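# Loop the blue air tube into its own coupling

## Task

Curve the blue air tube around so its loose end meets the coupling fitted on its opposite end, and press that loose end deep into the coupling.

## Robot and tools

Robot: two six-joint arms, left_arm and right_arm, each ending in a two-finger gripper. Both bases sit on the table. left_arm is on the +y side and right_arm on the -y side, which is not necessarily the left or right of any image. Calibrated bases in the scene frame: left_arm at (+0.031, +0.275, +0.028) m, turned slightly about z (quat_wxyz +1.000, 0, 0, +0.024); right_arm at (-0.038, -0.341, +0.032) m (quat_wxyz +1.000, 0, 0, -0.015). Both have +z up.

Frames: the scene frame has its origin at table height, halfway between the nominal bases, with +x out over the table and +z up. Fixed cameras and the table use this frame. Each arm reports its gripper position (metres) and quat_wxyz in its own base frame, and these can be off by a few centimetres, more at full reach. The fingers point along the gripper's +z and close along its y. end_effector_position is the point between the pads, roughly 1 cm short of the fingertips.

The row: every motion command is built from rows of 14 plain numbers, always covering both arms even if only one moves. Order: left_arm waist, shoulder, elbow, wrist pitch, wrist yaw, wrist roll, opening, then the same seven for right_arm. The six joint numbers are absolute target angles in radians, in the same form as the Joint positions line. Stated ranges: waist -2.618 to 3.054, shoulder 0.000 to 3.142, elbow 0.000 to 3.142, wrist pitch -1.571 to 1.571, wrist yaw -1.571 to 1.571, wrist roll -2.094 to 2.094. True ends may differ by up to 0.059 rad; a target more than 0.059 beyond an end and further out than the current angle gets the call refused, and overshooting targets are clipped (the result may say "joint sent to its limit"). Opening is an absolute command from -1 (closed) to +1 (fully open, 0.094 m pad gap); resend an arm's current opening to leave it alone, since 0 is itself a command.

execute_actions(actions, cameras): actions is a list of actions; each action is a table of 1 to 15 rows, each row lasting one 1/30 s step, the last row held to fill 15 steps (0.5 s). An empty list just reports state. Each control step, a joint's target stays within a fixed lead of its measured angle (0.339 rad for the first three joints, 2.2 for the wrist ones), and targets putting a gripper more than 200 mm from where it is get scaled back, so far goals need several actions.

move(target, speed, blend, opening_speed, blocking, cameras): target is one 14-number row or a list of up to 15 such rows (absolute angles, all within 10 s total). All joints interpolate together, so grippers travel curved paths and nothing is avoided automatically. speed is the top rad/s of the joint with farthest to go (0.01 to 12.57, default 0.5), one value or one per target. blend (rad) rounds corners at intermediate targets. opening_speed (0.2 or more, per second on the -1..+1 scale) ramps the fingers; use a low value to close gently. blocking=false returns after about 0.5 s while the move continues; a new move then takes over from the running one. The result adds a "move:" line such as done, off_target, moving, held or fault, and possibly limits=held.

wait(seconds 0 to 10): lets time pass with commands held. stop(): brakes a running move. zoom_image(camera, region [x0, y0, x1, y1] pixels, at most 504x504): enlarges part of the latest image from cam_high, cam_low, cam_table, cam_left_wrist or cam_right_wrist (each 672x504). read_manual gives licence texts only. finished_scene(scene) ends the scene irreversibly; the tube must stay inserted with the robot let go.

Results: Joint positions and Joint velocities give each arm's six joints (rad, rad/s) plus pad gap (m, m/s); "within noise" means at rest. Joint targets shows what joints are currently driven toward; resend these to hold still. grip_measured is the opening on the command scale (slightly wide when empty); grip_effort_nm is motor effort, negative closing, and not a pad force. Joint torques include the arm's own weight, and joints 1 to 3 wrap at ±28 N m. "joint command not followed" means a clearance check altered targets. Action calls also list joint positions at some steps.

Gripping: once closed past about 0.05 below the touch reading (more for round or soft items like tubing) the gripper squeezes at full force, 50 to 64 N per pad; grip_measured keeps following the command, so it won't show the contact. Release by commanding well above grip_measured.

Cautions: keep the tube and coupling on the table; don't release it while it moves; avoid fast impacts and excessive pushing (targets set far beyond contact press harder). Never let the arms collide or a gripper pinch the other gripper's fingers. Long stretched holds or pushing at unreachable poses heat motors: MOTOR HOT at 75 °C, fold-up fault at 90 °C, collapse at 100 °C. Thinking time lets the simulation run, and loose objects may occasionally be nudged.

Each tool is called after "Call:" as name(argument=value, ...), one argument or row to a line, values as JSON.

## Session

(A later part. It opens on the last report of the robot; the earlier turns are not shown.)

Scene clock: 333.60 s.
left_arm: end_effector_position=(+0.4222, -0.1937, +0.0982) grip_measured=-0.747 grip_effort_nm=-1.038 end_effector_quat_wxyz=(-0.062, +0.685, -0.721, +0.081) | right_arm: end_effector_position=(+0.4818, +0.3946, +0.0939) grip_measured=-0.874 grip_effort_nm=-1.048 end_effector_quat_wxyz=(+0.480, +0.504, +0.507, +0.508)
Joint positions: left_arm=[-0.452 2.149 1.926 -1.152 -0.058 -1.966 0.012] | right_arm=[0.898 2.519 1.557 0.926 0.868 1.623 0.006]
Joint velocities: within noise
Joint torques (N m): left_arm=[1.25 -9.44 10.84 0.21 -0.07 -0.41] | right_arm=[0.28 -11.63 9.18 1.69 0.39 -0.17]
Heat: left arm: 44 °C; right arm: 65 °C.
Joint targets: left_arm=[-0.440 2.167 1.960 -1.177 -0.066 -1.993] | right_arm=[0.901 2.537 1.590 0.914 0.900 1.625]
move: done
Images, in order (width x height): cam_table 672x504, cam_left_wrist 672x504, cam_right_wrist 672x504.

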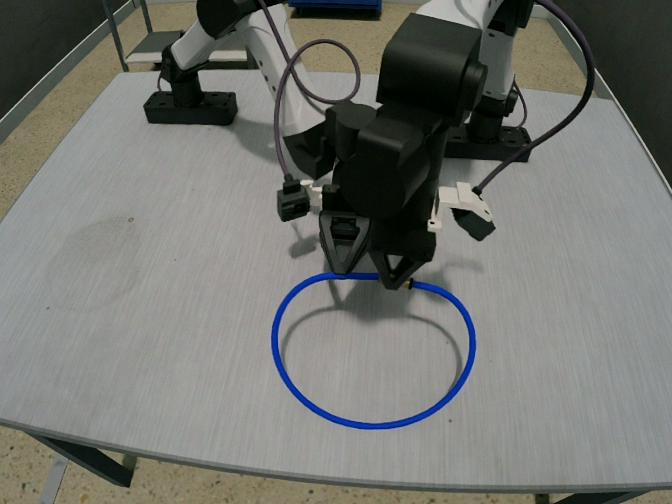

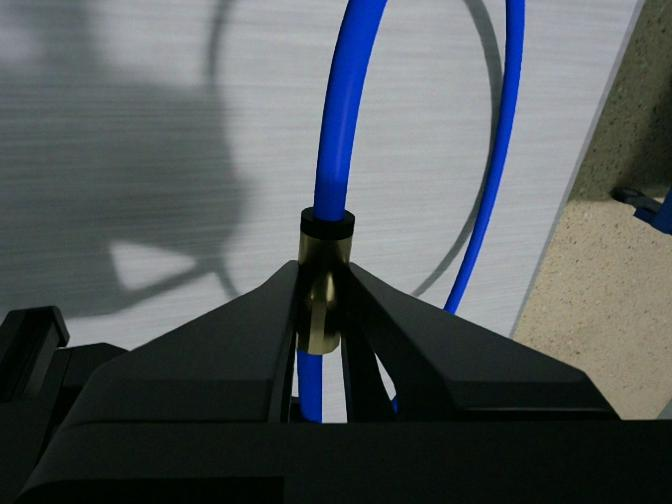

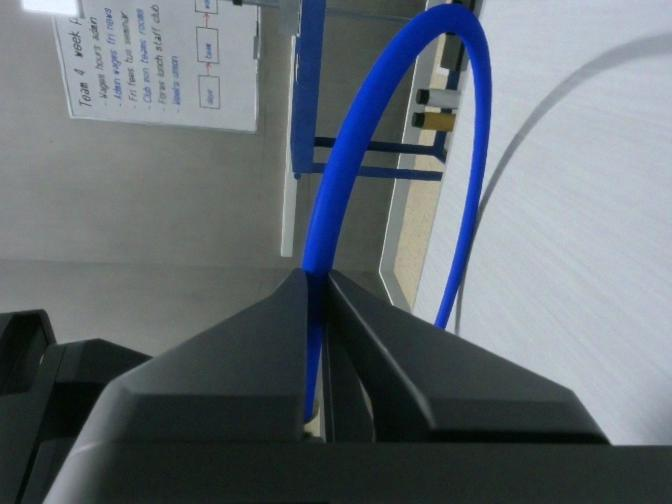

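Call:
move(
  target=[
    [-0.44,2.167,1.96,-1.177,-0.066,-1.993,-1,0.87,2.48,1.49,0.985,0.87,1.62,-1],
    [-0.44,2.167,1.96,-1.177,-0.066,-1.993,-1,0.892,2.539,1.594,0.912,0.893,1.63,-1],
  ],
  speed=0.2,
  cameras=["cam_left_wrist","cam_right_wrist"],
)

Call:
zoom_image(
  camera="cam_left_wrist",
  region=[280, 320, 380, 420],
)

Call:
zoom_image(
  camera="cam_right_wrist",
  region=[280, 340, 380, 440],
)

Scene clock: 346.17 s.
left_arm: end_effector_position=(+0.4222, -0.1937, +0.0982) grip_measured=-0.747 grip_effort_nm=-1.038 end_effector_quat_wxyz=(-0.062, +0.685, -0.721, +0.081) | right_arm: end_effector_position=(+0.4853, +0.3931, +0.0961) grip_measured=-0.874 grip_effort_nm=-1.057 end_effector_quat_wxyz=(+0.479, +0.506, +0.504, +0.510)
Joint positions: left_arm=[-0.452 2.149 1.926 -1.152 -0.058 -1.966 0.012] | right_arm=[0.891 2.519 1.564 0.924 0.862 1.628 0.006]
Joint velocities: within noise
Joint torques (N m): left_arm=[1.29 -9.42 10.7 0.18 -0.12 -0.38] | right_arm=[0.05 -11.44 8.96 1.64 0.35 -0.11]
Heat: left arm: 45 °C; right arm: 62 °C.
Joint targets: left_arm=[-0.440 2.167 1.960 -1.177 -0.066 -1.993] | right_arm=[0.892 2.539 1.594 0.912 0.893 1.630]
move: done
Images, in order (width x height): cam_left_wrist 672x504, cam_right_wrist 672x504.

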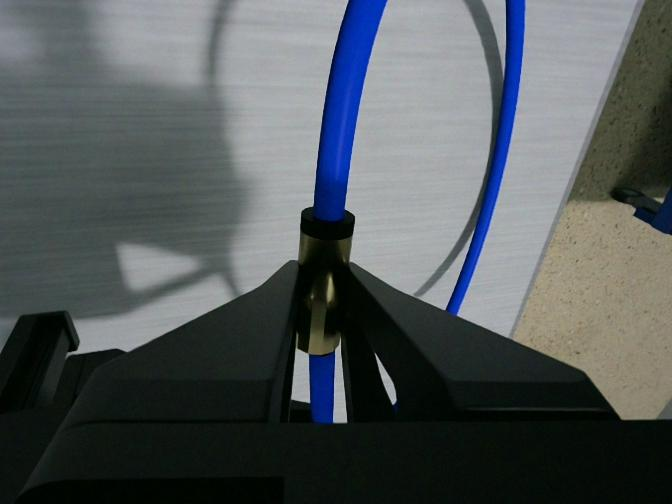

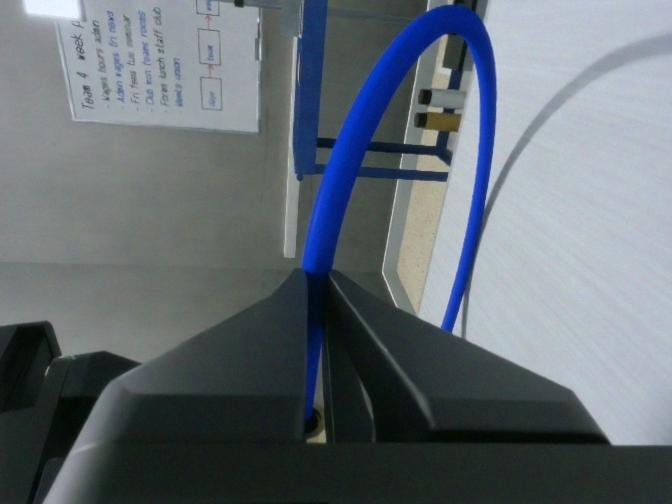

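Scaled by 5.040.

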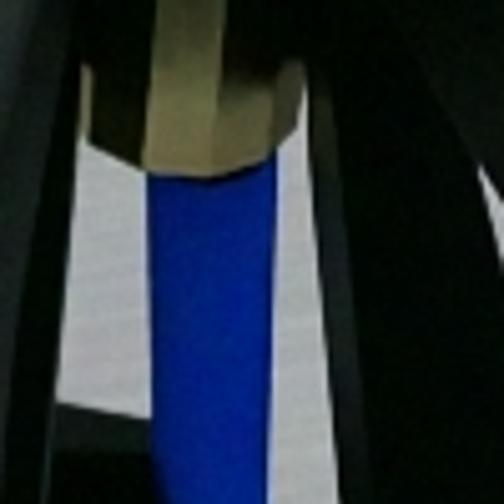

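Scaled by 5.040.

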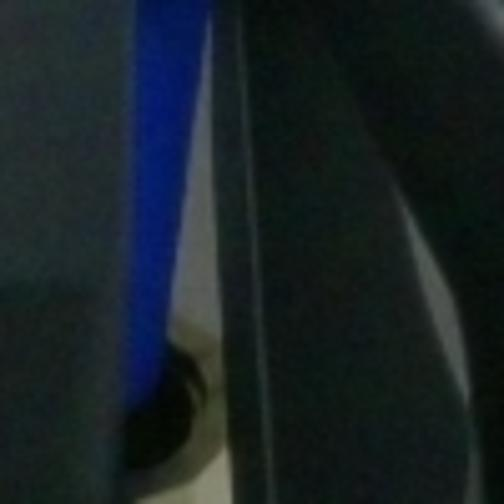

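Call:
move(
  target=[
    [-0.44,2.167,1.96,-1.177,-0.066,-1.993,-1,0.894,2.547,1.600,0.922,0.895,1.63,-1],
  ],
  speed=0.2,
  cameras=["cam_left_wrist","cam_right_wrist"],
)

Call:
zoom_image(
  camera="cam_left_wrist",
  region=[280, 320, 380, 420],
)

Call:
zoom_image(
  camera="cam_right_wrist",
  region=[280, 340, 380, 440],
)

Scene clock: 356.87 s.
left_arm: end_effector_position=(+0.4222, -0.1937, +0.0982) grip_measured=-0.747 grip_effort_nm=-1.043 end_effector_quat_wxyz=(-0.062, +0.685, -0.721, +0.081) | right_arm: end_effector_position=(+0.4852, +0.3926, +0.0895) grip_measured=-0.874 grip_effort_nm=-1.043 end_effector_quat_wxyz=(+0.480, +0.506, +0.508, +0.505)
Joint positions: left_arm=[-0.452 2.149 1.926 -1.152 -0.058 -1.966 0.012] | right_arm=[0.891 2.53 1.564 0.922 0.864 1.628 0.006]
Joint velocities: within noise
Joint torques (N m): left_arm=[1.31 -9.33 10.63 0.19 -0.1 -0.38] | right_arm=[0.29 -11.54 9.36 1.79 0.37 -0.09]
Heat: left arm: 46 °C; right arm: 61 °C.
Joint targets: left_arm=[-0.440 2.167 1.960 -1.177 -0.066 -1.993] | right_arm=[0.894 2.547 1.600 0.922 0.895 1.630]
move: off_target (right_arm); right_arm: the elbow is farthest, 0.036 rad from its target
Images, in order (width x height): cam_left_wrist 672x504, cam_right_wrist 672x504.

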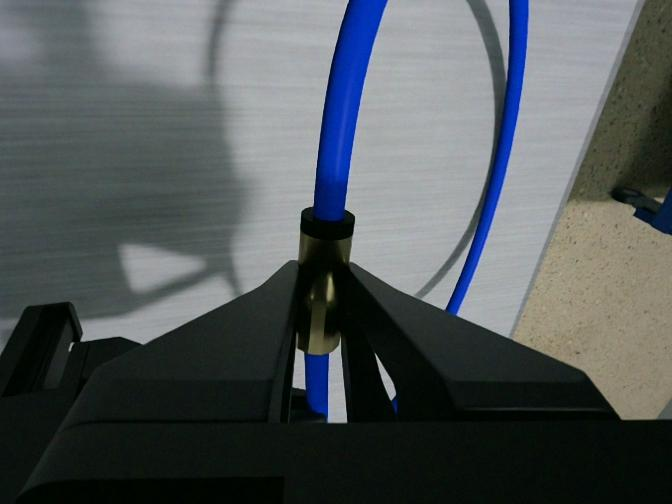

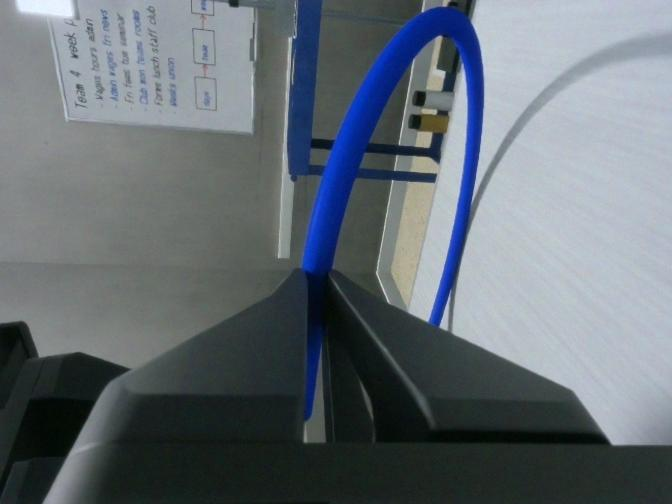

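Scaled by 5.040.

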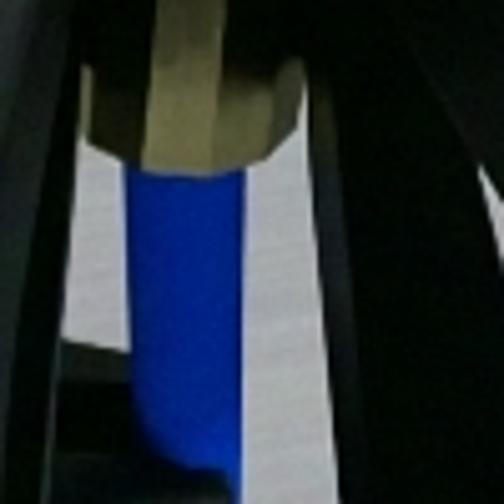

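Scaled by 5.040.

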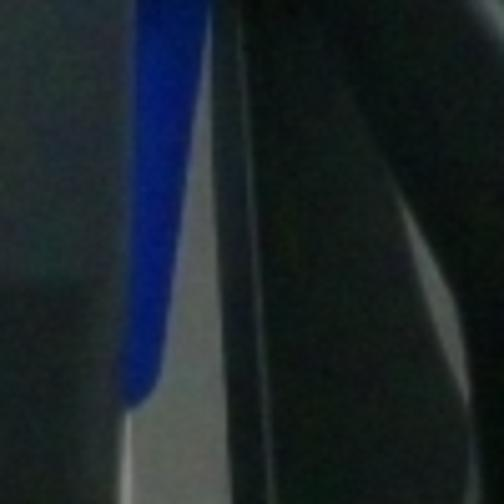

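Call:
move(
  target=[
    [-0.44,2.167,1.96,-1.177,-0.066,-1.993,-1,0.893,2.547,1.603,0.896,0.895,1.63,-1],
  ],
  speed=0.2,
  cameras=["cam_left_wrist","cam_right_wrist"],
)

Call:
zoom_image(
  camera="cam_left_wrist",
  region=[280, 320, 380, 420],
)

Call:
zoom_image(
  camera="cam_right_wrist",
  region=[280, 340, 380, 440],
)

Scene clock: 364.97 s.
left_arm: end_effector_position=(+0.4222, -0.1937, +0.0982) grip_measured=-0.747 grip_effort_nm=-1.038 end_effector_quat_wxyz=(-0.062, +0.685, -0.721, +0.081) | right_arm: end_effector_position=(+0.4851, +0.3925, +0.0869) grip_measured=-0.874 grip_effort_nm=-1.048 end_effector_quat_wxyz=(+0.481, +0.506, +0.513, +0.500)
Joint positions: left_arm=[-0.452 2.149 1.926 -1.152 -0.058 -1.966 0.012] | right_arm=[0.891 2.53 1.564 0.908 0.864 1.628 0.006]
Joint velocities: within noise
Joint torques (N m): left_arm=[1.29 -9.44 10.76 0.2 -0.05 -0.37] | right_arm=[0.4 -11.73 9.51 1.69 0.36 -0.12]
Heat: left arm: 46 °C; right arm: 60 °C.
Joint targets: left_arm=[-0.440 2.167 1.960 -1.177 -0.066 -1.993] | right_arm=[0.893 2.547 1.603 0.896 0.895 1.630]
move: off_target (right_arm); right_arm: the elbow is farthest, 0.039 rad from its target
Images, in order (width x height): cam_left_wrist 672x504, cam_right_wrist 672x504.

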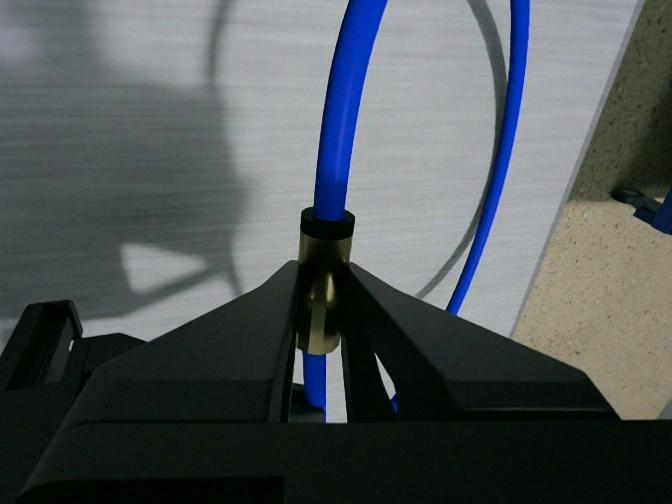

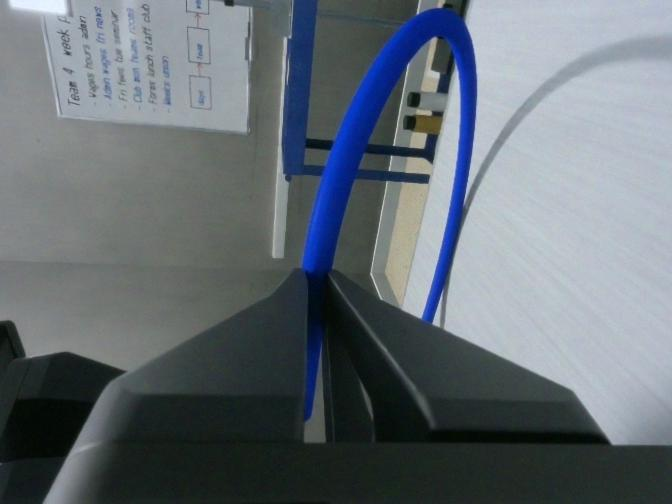

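Scaled by 5.040.

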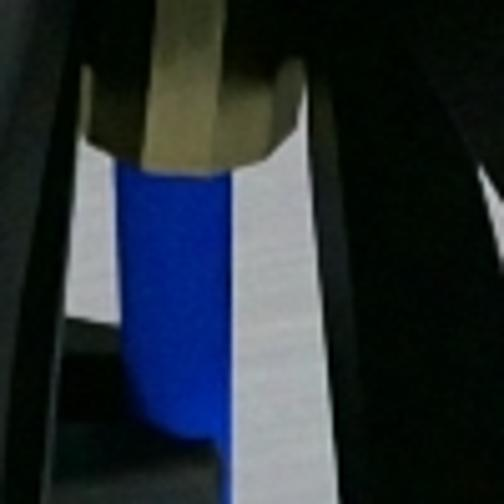

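Scaled by 5.040.

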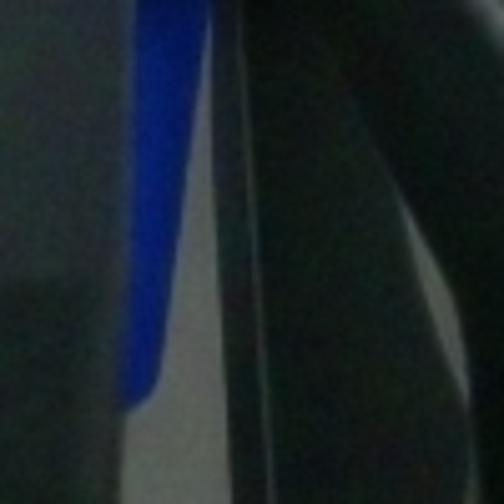

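Call:
move(
  target=[
    [-0.44,2.167,1.96,-1.177,-0.066,-1.993,-1,0.87,2.48,1.49,0.985,0.87,1.62,-1],
    [-0.44,2.167,1.96,-1.177,-0.066,-1.993,-1,0.893,2.542,1.597,0.912,0.895,1.63,-1],
  ],
  speed=0.2,
  cameras=["cam_left_wrist","cam_right_wrist"],
)

Call:
zoom_image(
  camera="cam_left_wrist",
  region=[280, 320, 380, 420],
)

Call:
zoom_image(
  camera="cam_right_wrist",
  region=[280, 340, 380, 440],
)

Scene clock: 375.37 s.
left_arm: end_effector_position=(+0.4222, -0.1937, +0.0982) grip_measured=-0.747 grip_effort_nm=-1.038 end_effector_quat_wxyz=(-0.062, +0.685, -0.721, +0.081) | right_arm: end_effector_position=(+0.4853, +0.3934, +0.0915) grip_measured=-0.874 grip_effort_nm=-1.053 end_effector_quat_wxyz=(+0.480, +0.506, +0.505, +0.508)
Joint positions: left_arm=[-0.452 2.149 1.926 -1.152 -0.058 -1.966 0.012] | right_arm=[0.892 2.53 1.567 0.927 0.864 1.628 0.006]
Joint velocities: within noise
Joint torques (N m): left_arm=[1.18 -9.48 10.86 0.18 -0.11 -0.38] | right_arm=[0.2 -12.25 8.92 1.61 0.37 -0.1]
Heat: left arm: 46 °C; right arm: 60 °C.
Joint targets: left_arm=[-0.440 2.167 1.960 -1.177 -0.066 -1.993] | right_arm=[0.893 2.542 1.597 0.912 0.895 1.630]
move: done
Images, in order (width x height): cam_left_wrist 672x504, cam_right_wrist 672x504.

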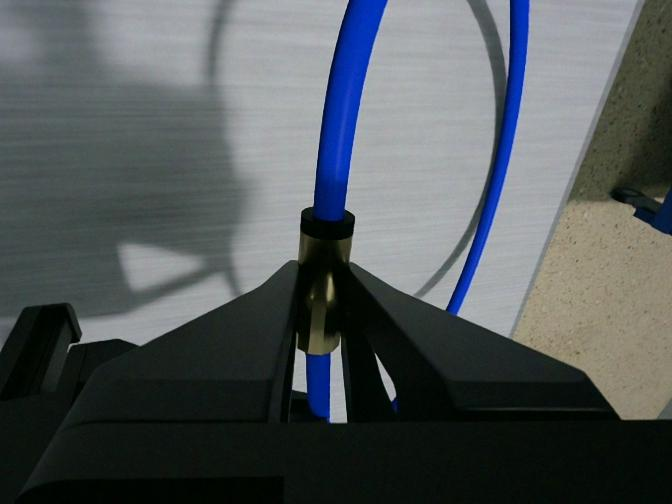

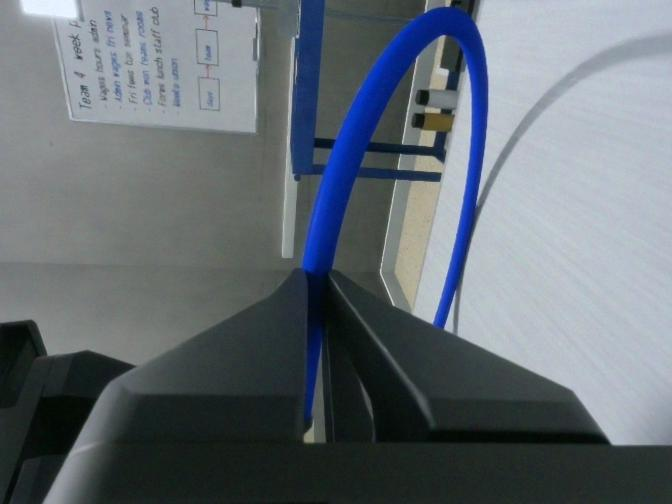

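Scaled by 5.040.

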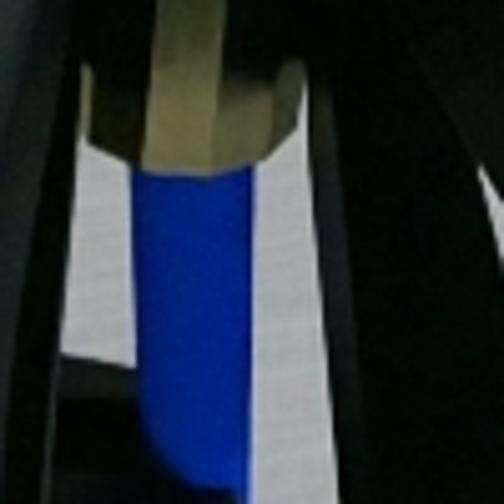

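Scaled by 5.040.

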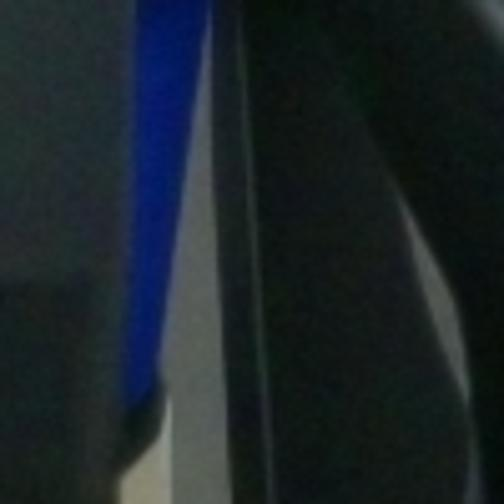

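Call:
move(
  target=[
    [-0.44,2.167,1.96,-1.177,-0.066,-1.993,-1,0.893,2.542,1.597,0.955,0.895,1.63,-1],
  ],
  speed=0.2,
  cameras=["cam_left_wrist","cam_right_wrist"],
)

Call:
zoom_image(
  camera="cam_left_wrist",
  region=[280, 320, 380, 420],
)

Call:
zoom_image(
  camera="cam_right_wrist",
  region=[280, 340, 380, 440],
)

Scene clock: 383.33 s.
left_arm: end_effector_position=(+0.4222, -0.1937, +0.0982) grip_measured=-0.747 grip_effort_nm=-1.033 end_effector_quat_wxyz=(-0.062, +0.685, -0.721, +0.081) | right_arm: end_effector_position=(+0.4853, +0.3932, +0.0937) grip_measured=-0.874 grip_effort_nm=-1.048 end_effector_quat_wxyz=(+0.479, +0.507, +0.501, +0.512)
Joint positions: left_arm=[-0.452 2.149 1.926 -1.152 -0.058 -1.966 0.012] | right_arm=[0.892 2.53 1.567 0.939 0.865 1.629 0.006]
Joint velocities: left_arm=[0.007 0.007 -0.007 -0.022 -0.154 0.007 -0.001] | right_arm=[within noise]
Joint torques (N m): left_arm=[1.4 -9.61 10.73 0.22 -0.09 -0.33] | right_arm=[0.24 -12.14 8.99 1.95 0.32 -0.19]
Heat: left arm: 47 °C; right arm: 60 °C.
Joint targets: left_arm=[-0.440 2.167 1.960 -1.177 -0.066 -1.993] | right_arm=[0.893 2.542 1.597 0.955 0.895 1.630]
move: done
Images, in order (width x height): cam_left_wrist 672x504, cam_right_wrist 672x504.

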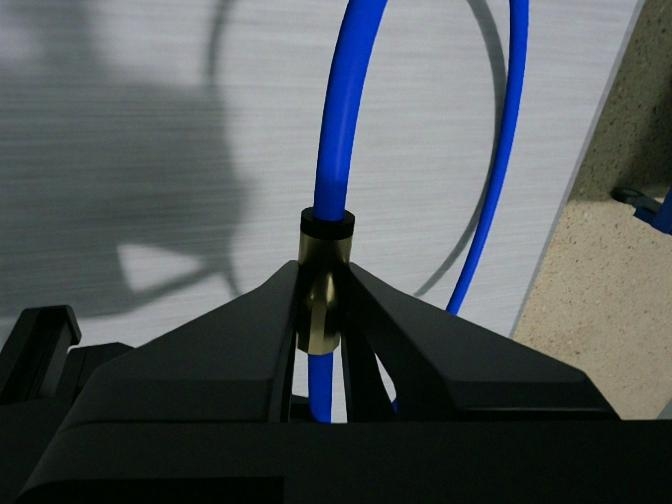

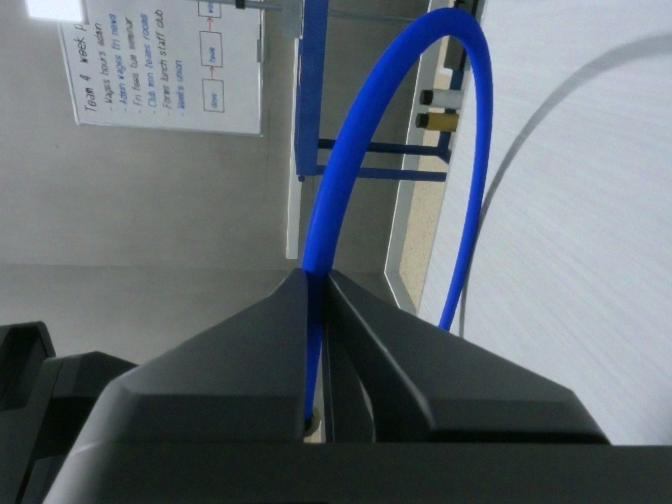

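Scaled by 5.040.

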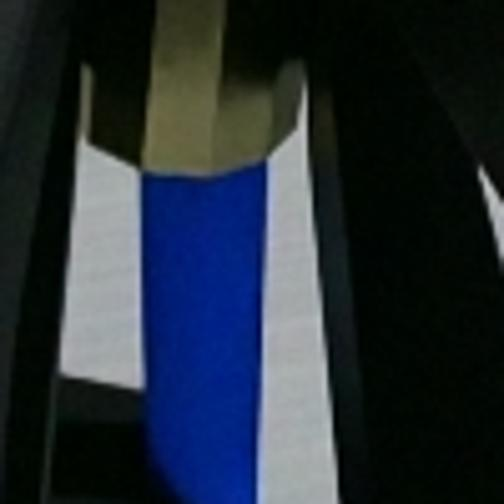

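Scaled by 5.040.

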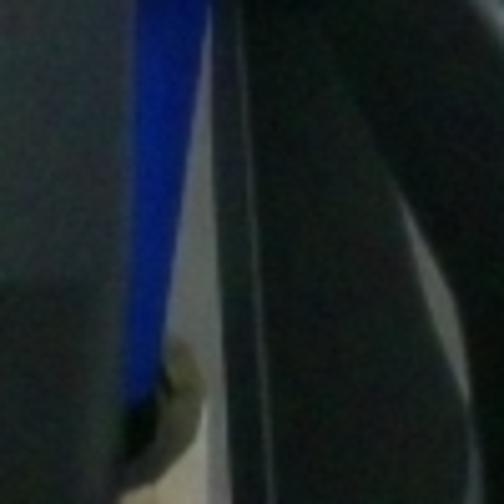

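Call:
move(
  target=[
    [-0.46,2.167,1.96,-1.177,-0.05,-1.993,-1,0.907,2.566,1.65,0.902,0.905,1.63,-1],
    [-0.475,2.167,1.96,-1.177,-0.066,-1.993,-1,0.927,2.596,1.712,0.868,0.912,1.63,-1],
  ],
  speed=0.15,
  cameras=["cam_left_wrist","cam_right_wrist","cam_table"],
)

Call:
zoom_image(
  camera="cam_left_wrist",
  region=[280, 320, 380, 420],
)

Call:
zoom_image(
  camera="cam_right_wrist",
  region=[280, 340, 380, 440],
)

Call:
zoom_image(
  camera="cam_table",
  region=[310, 250, 430, 310],
)

Scene clock: 392.40 s.
left_arm: end_effector_position=(+0.4230, -0.1918, +0.0984) grip_measured=-0.747 grip_effort_nm=-1.038 end_effector_quat_wxyz=(-0.070, +0.686, -0.720, +0.078) | right_arm: end_effector_position=(+0.4856, +0.4091, +0.0942) grip_measured=-0.874 grip_effort_nm=-1.043 end_effector_quat_wxyz=(+0.487, +0.513, +0.494, +0.506)
Joint positions: left_arm=[-0.454 2.149 1.926 -1.152 -0.076 -1.969 0.012] | right_arm=[0.916 2.578 1.672 0.881 0.916 1.629 0.006]
Joint velocities: within noise
Joint torques (N m): left_arm=[-2.03 -9.28 10.88 0.2 0.04 -0.31] | right_arm=[1.09 -11.96 9.95 1.57 0.1 -0.16]
Heat: left arm: 47 °C; right arm: 60 °C.
Joint targets: left_arm=[-0.475 2.167 1.960 -1.177 -0.066 -1.993] | right_arm=[0.927 2.596 1.712 0.868 0.912 1.630]
move: off_target (right_arm); right_arm: the elbow is farthest, 0.040 rad from its target
Images, in order (width x height): cam_table 672x504, cam_left_wrist 672x504, cam_right_wrist 672x504.

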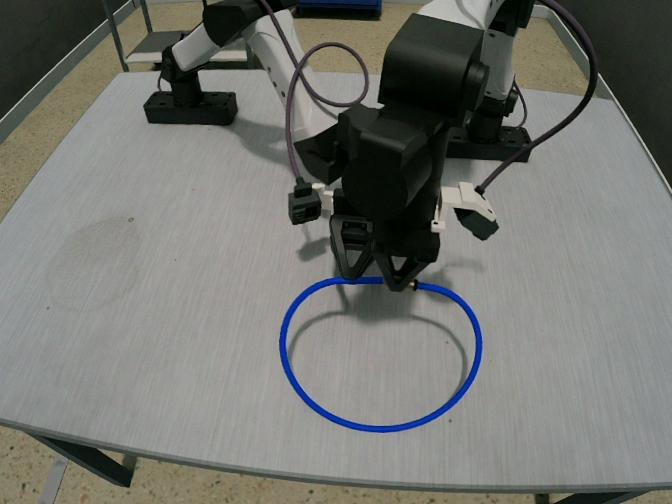

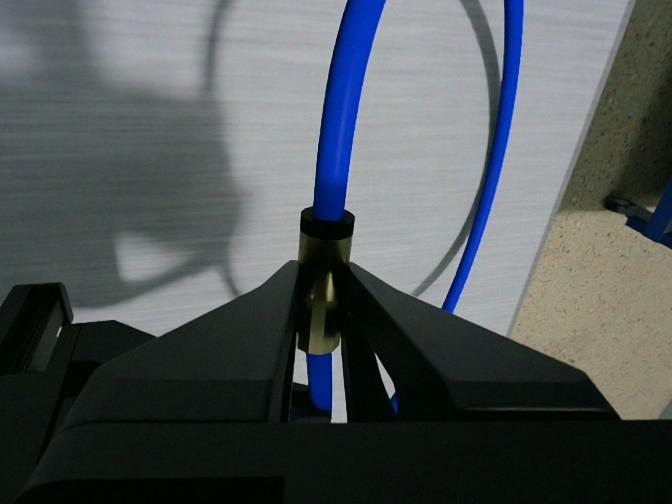

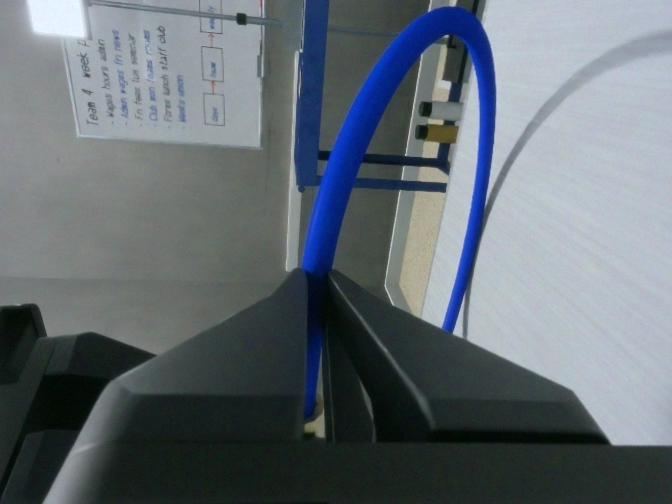

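Scaled by 5.040.

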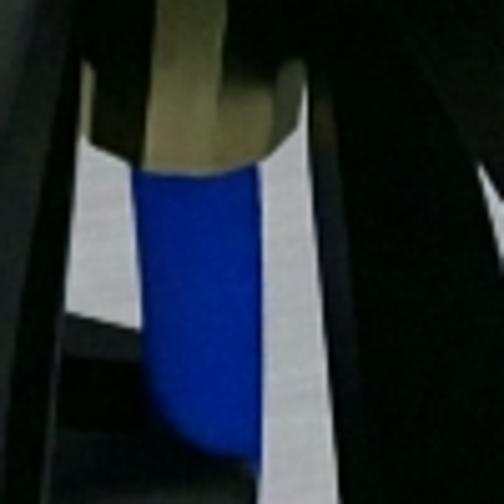

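Scaled by 5.040.

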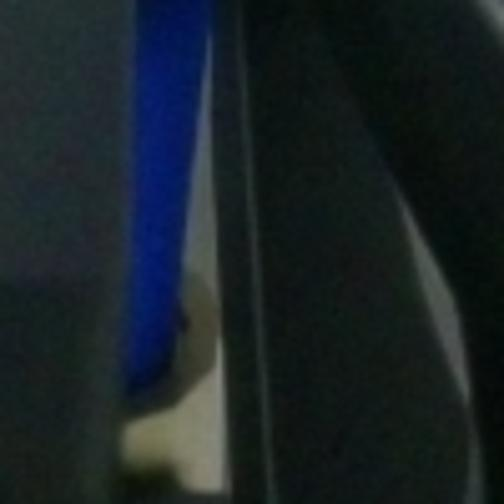

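Scaled by 4.200.

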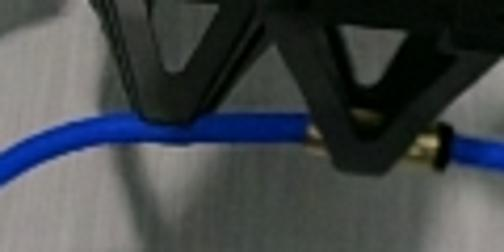

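Call:
move(
  target=[
    [-0.488,2.167,1.96,-1.177,0.04,-1.993,-1,0.946,2.605,1.745,0.85,0.84,1.63,-1],
    [-0.495,2.167,1.96,-1.177,0.06,-1.993,-1,0.96,2.615,1.775,0.835,0.81,1.63,-1],
  ],
  speed=0.15,
  cameras=["cam_left_wrist","cam_right_wrist","cam_table"],
)

Call:
zoom_image(
  camera="cam_left_wrist",
  region=[280, 320, 380, 420],
)

Call:
zoom_image(
  camera="cam_right_wrist",
  region=[280, 340, 380, 440],
)

Call:
zoom_image(
  camera="cam_table",
  region=[310, 250, 430, 310],
)

Scene clock: 402.83 s.
left_arm: end_effector_position=(+0.4234, -0.1907, +0.0983) grip_measured=-0.747 grip_effort_nm=-1.038 end_effector_quat_wxyz=(-0.069, +0.690, -0.716, +0.079) | right_arm: end_effector_position=(+0.4888, +0.4151, +0.0951) grip_measured=-0.874 grip_effort_nm=-1.048 end_effector_quat_wxyz=(+0.487, +0.513, +0.495, +0.503)
Joint positions: left_arm=[-0.451 2.149 1.926 -1.153 -0.074 -1.978 0.012] | right_arm=[0.919 2.596 1.72 0.847 0.921 1.629 0.006]
Joint velocities: within noise
Joint torques (N m): left_arm=[-4.41 -9.29 10.76 0.2 1.19 -0.25] | right_arm=[3.77 -12.07 11.3 1.61 -0.94 -0.15]
Heat: left arm: 47 °C; right arm: 63 °C.
Joint targets: left_arm=[-0.495 2.167 1.960 -1.177 0.060 -1.993] | right_arm=[0.960 2.615 1.775 0.835 0.810 1.630]
move: off_target (left_arm, right_arm); left_arm: the wrist yaw is farthest, 0.134 rad from its target; right_arm: the wrist yaw is farthest, 0.111 rad from its target
Images, in order (width x height): cam_table 672x504, cam_left_wrist 672x504, cam_right_wrist 672x504.

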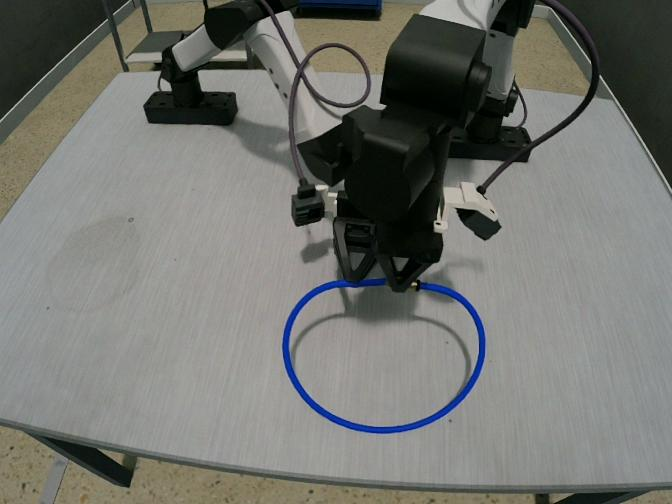

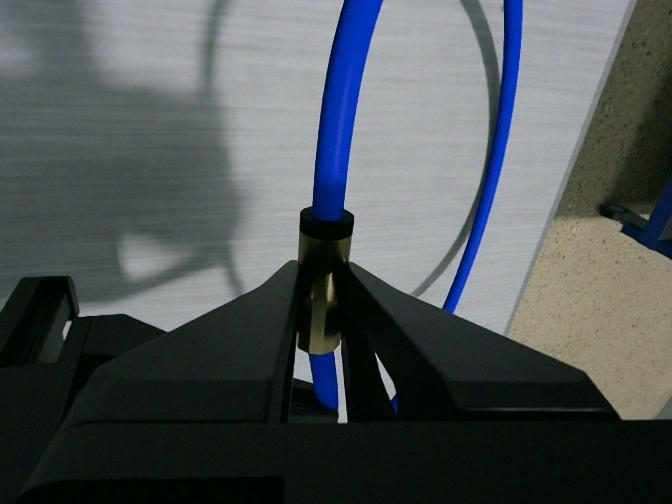

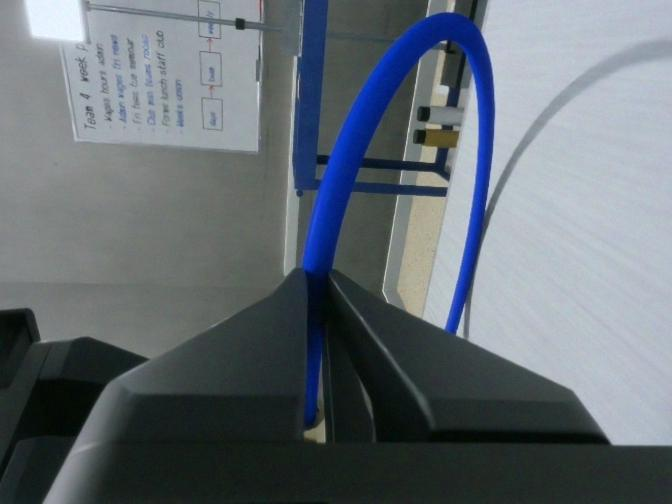

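Scaled by 5.040.

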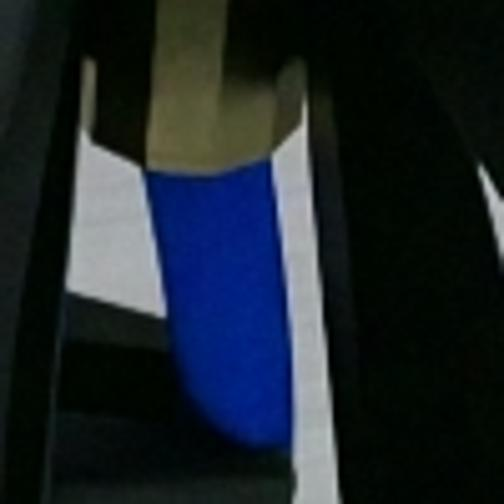

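Scaled by 5.040.

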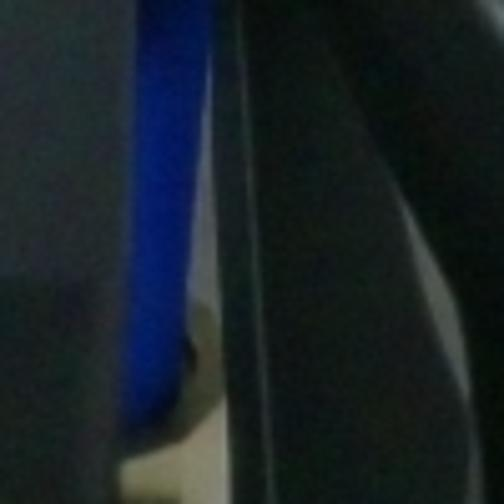

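Scaled by 4.200.

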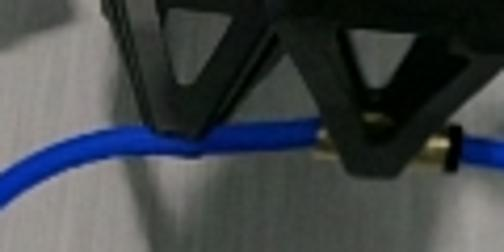

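Call:
move(
  target=[
    [-0.505,2.167,1.96,-1.177,0.06,-1.993,-1,1.0,2.605,1.745,0.85,0.80,1.63,-1],
  ],
  speed=0.15,
  cameras=["cam_left_wrist","cam_table"],
)

Call:
zoom_image(
  camera="cam_left_wrist",
  region=[280, 320, 380, 420],
)

Call:
zoom_image(
  camera="cam_table",
  region=[310, 250, 430, 310],
)

Scene clock: 410.33 s.
left_arm: end_effector_position=(+0.4161, -0.1848, +0.0969) grip_measured=-0.747 grip_effort_nm=-1.043 end_effector_quat_wxyz=(-0.068, +0.691, -0.717, +0.059) | right_arm: end_effector_position=(+0.4797, +0.4220, +0.0945) grip_measured=-0.874 grip_effort_nm=-1.043 end_effector_quat_wxyz=(+0.488, +0.513, +0.497, +0.502)
Joint positions: left_arm=[-0.451 2.149 1.926 -1.19 -0.087 -1.978 0.012] | right_arm=[0.941 2.596 1.72 0.842 0.942 1.629 0.006]
Joint velocities: within noise
Joint torques (N m): left_arm=[-5.39 -9.33 10.73 0.53 1.28 -0.26] | right_arm=[5.37 -13.2 8.62 1.84 -1.15 -0.16]
Heat: left arm: 47 °C; right arm: 63 °C.
Joint targets: left_arm=[-0.505 2.167 1.960 -1.177 0.060 -1.993] | right_arm=[1.000 2.605 1.745 0.850 0.800 1.630]
move: off_target (left_arm, right_arm); left_arm: the wrist yaw is farthest, 0.147 rad from its target; right_arm: the wrist yaw is farthest, 0.142 rad from its target
Images, in order (width x height): cam_table 672x504, cam_left_wrist 672x504.

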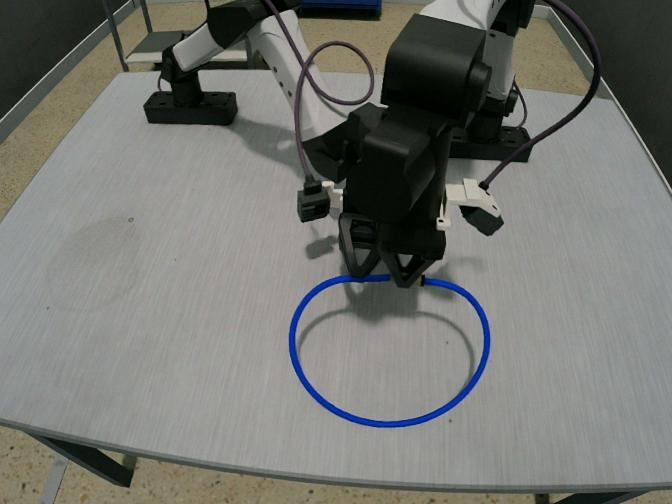

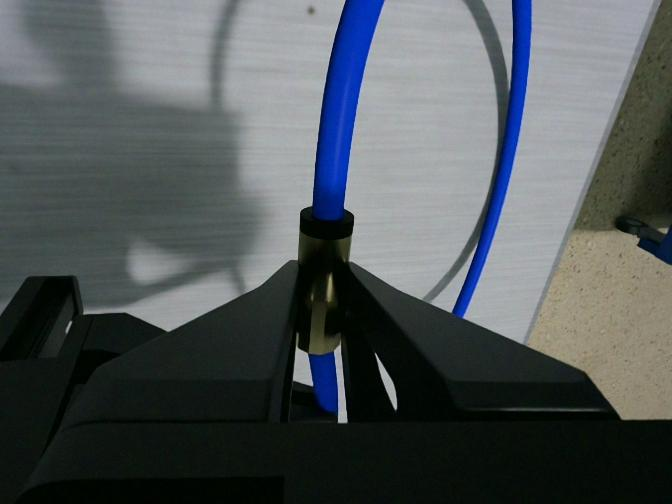

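Scaled by 5.040.

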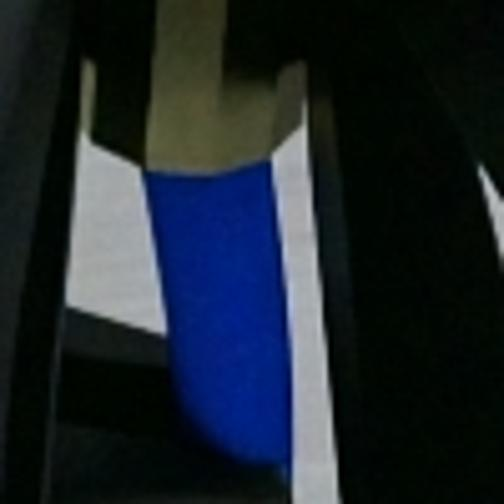

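Scaled by 4.200.

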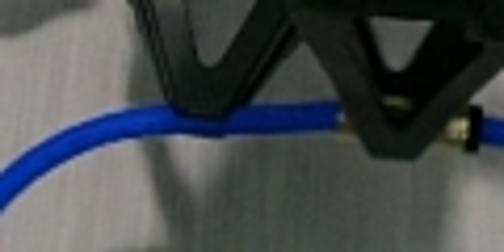

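Call:
move(
  target=[
    [-0.46,2.15,1.91,-1.13,-0.04,-1.99,-1,0.9,2.53,1.58,0.92,0.88,1.62,-1],
    [-0.44,2.167,1.96,-1.177,-0.066,-1.993,-1,0.87,2.48,1.49,0.985,0.87,1.62,-1],
    [-0.44,2.167,1.96,-1.177,-0.066,-1.993,-1,0.893,2.542,1.597,0.926,0.895,1.63,-1],
    [-0.475,2.167,1.96,-1.177,-0.056,-1.993,-1,0.929,2.596,1.711,0.868,0.912,1.63,-1],
    [-0.487,2.167,1.96,-1.177,0.04,-1.993,-1,0.955,2.603,1.73,0.858,0.85,1.63,-1],
  ],
  speed=0.2,
  cameras=["cam_left_wrist","cam_right_wrist","cam_table"],
)

Call:
zoom_image(
  camera="cam_left_wrist",
  region=[280, 320, 380, 420],
)

Call:
zoom_image(
  camera="cam_right_wrist",
  region=[280, 340, 380, 440],
)

Call:
zoom_image(
  camera="cam_table",
  region=[310, 250, 430, 310],
)

Scene clock: 424.27 s.
left_arm: end_effector_position=(+0.4210, -0.1916, +0.0966) grip_measured=-0.747 grip_effort_nm=-1.038 end_effector_quat_wxyz=(-0.063, +0.690, -0.717, +0.074) | right_arm: end_effector_position=(+0.4841, +0.4122, +0.0925) grip_measured=-0.874 grip_effort_nm=-1.043 end_effector_quat_wxyz=(+0.486, +0.513, +0.496, +0.504)
Joint positions: left_arm=[-0.452 2.154 1.93 -1.163 -0.066 -1.978 0.012] | right_arm=[0.922 2.584 1.682 0.871 0.92 1.63 0.006]
Joint velocities: within noise
Joint torques (N m): left_arm=[-3.43 -9.77 10.4 0.28 0.96 -0.23] | right_arm=[2.99 -11.97 10.81 1.68 -0.53 -0.16]
Heat: left arm: 47 °C; right arm: 65 °C.
Joint targets: left_arm=[-0.487 2.167 1.960 -1.177 0.040 -1.993] | right_arm=[0.955 2.603 1.730 0.858 0.850 1.630]
move: off_target (left_arm, right_arm); left_arm: the wrist yaw is farthest, 0.106 rad from its target; right_arm: the wrist yaw is farthest, 0.070 rad from its target
Images, in order (width x height): cam_table 672x504, cam_left_wrist 672x504, cam_right_wrist 672x504.

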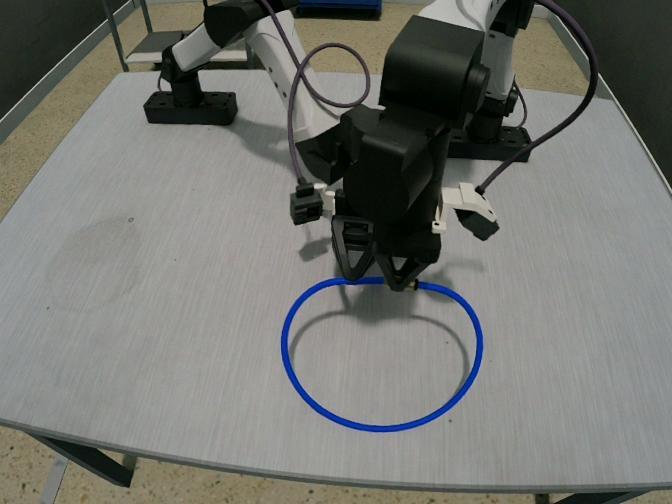

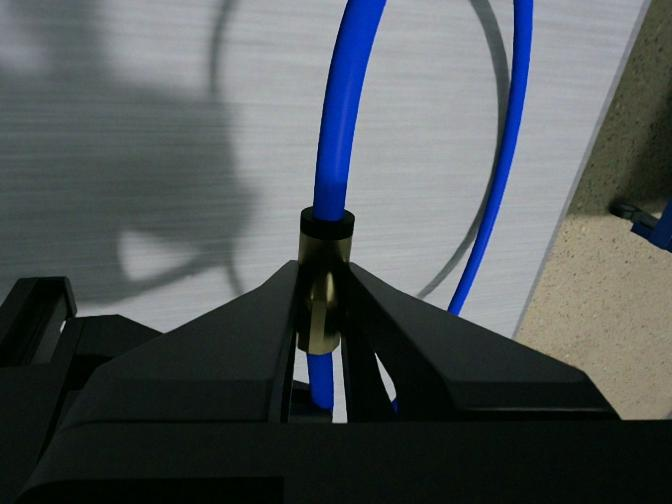

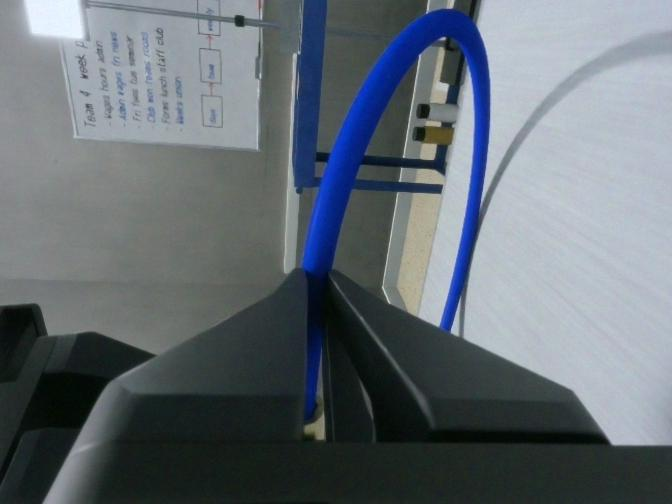

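Scaled by 5.040.

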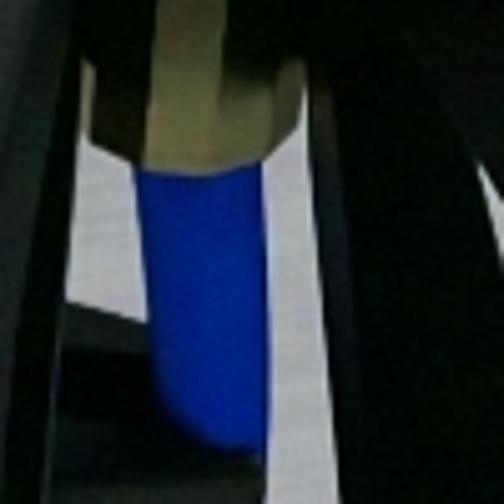

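Scaled by 5.040.

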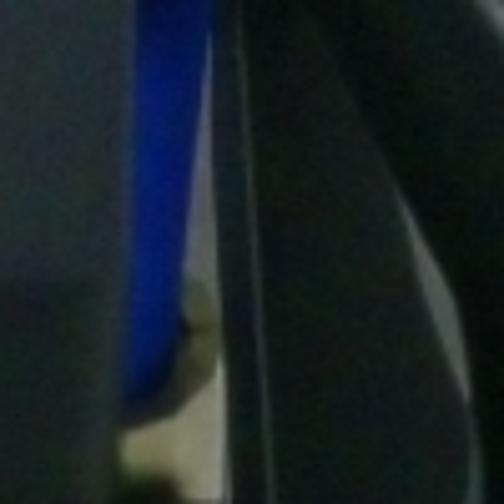

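Scaled by 4.200.

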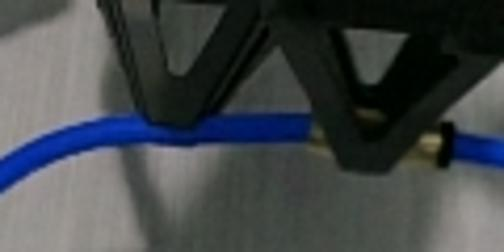

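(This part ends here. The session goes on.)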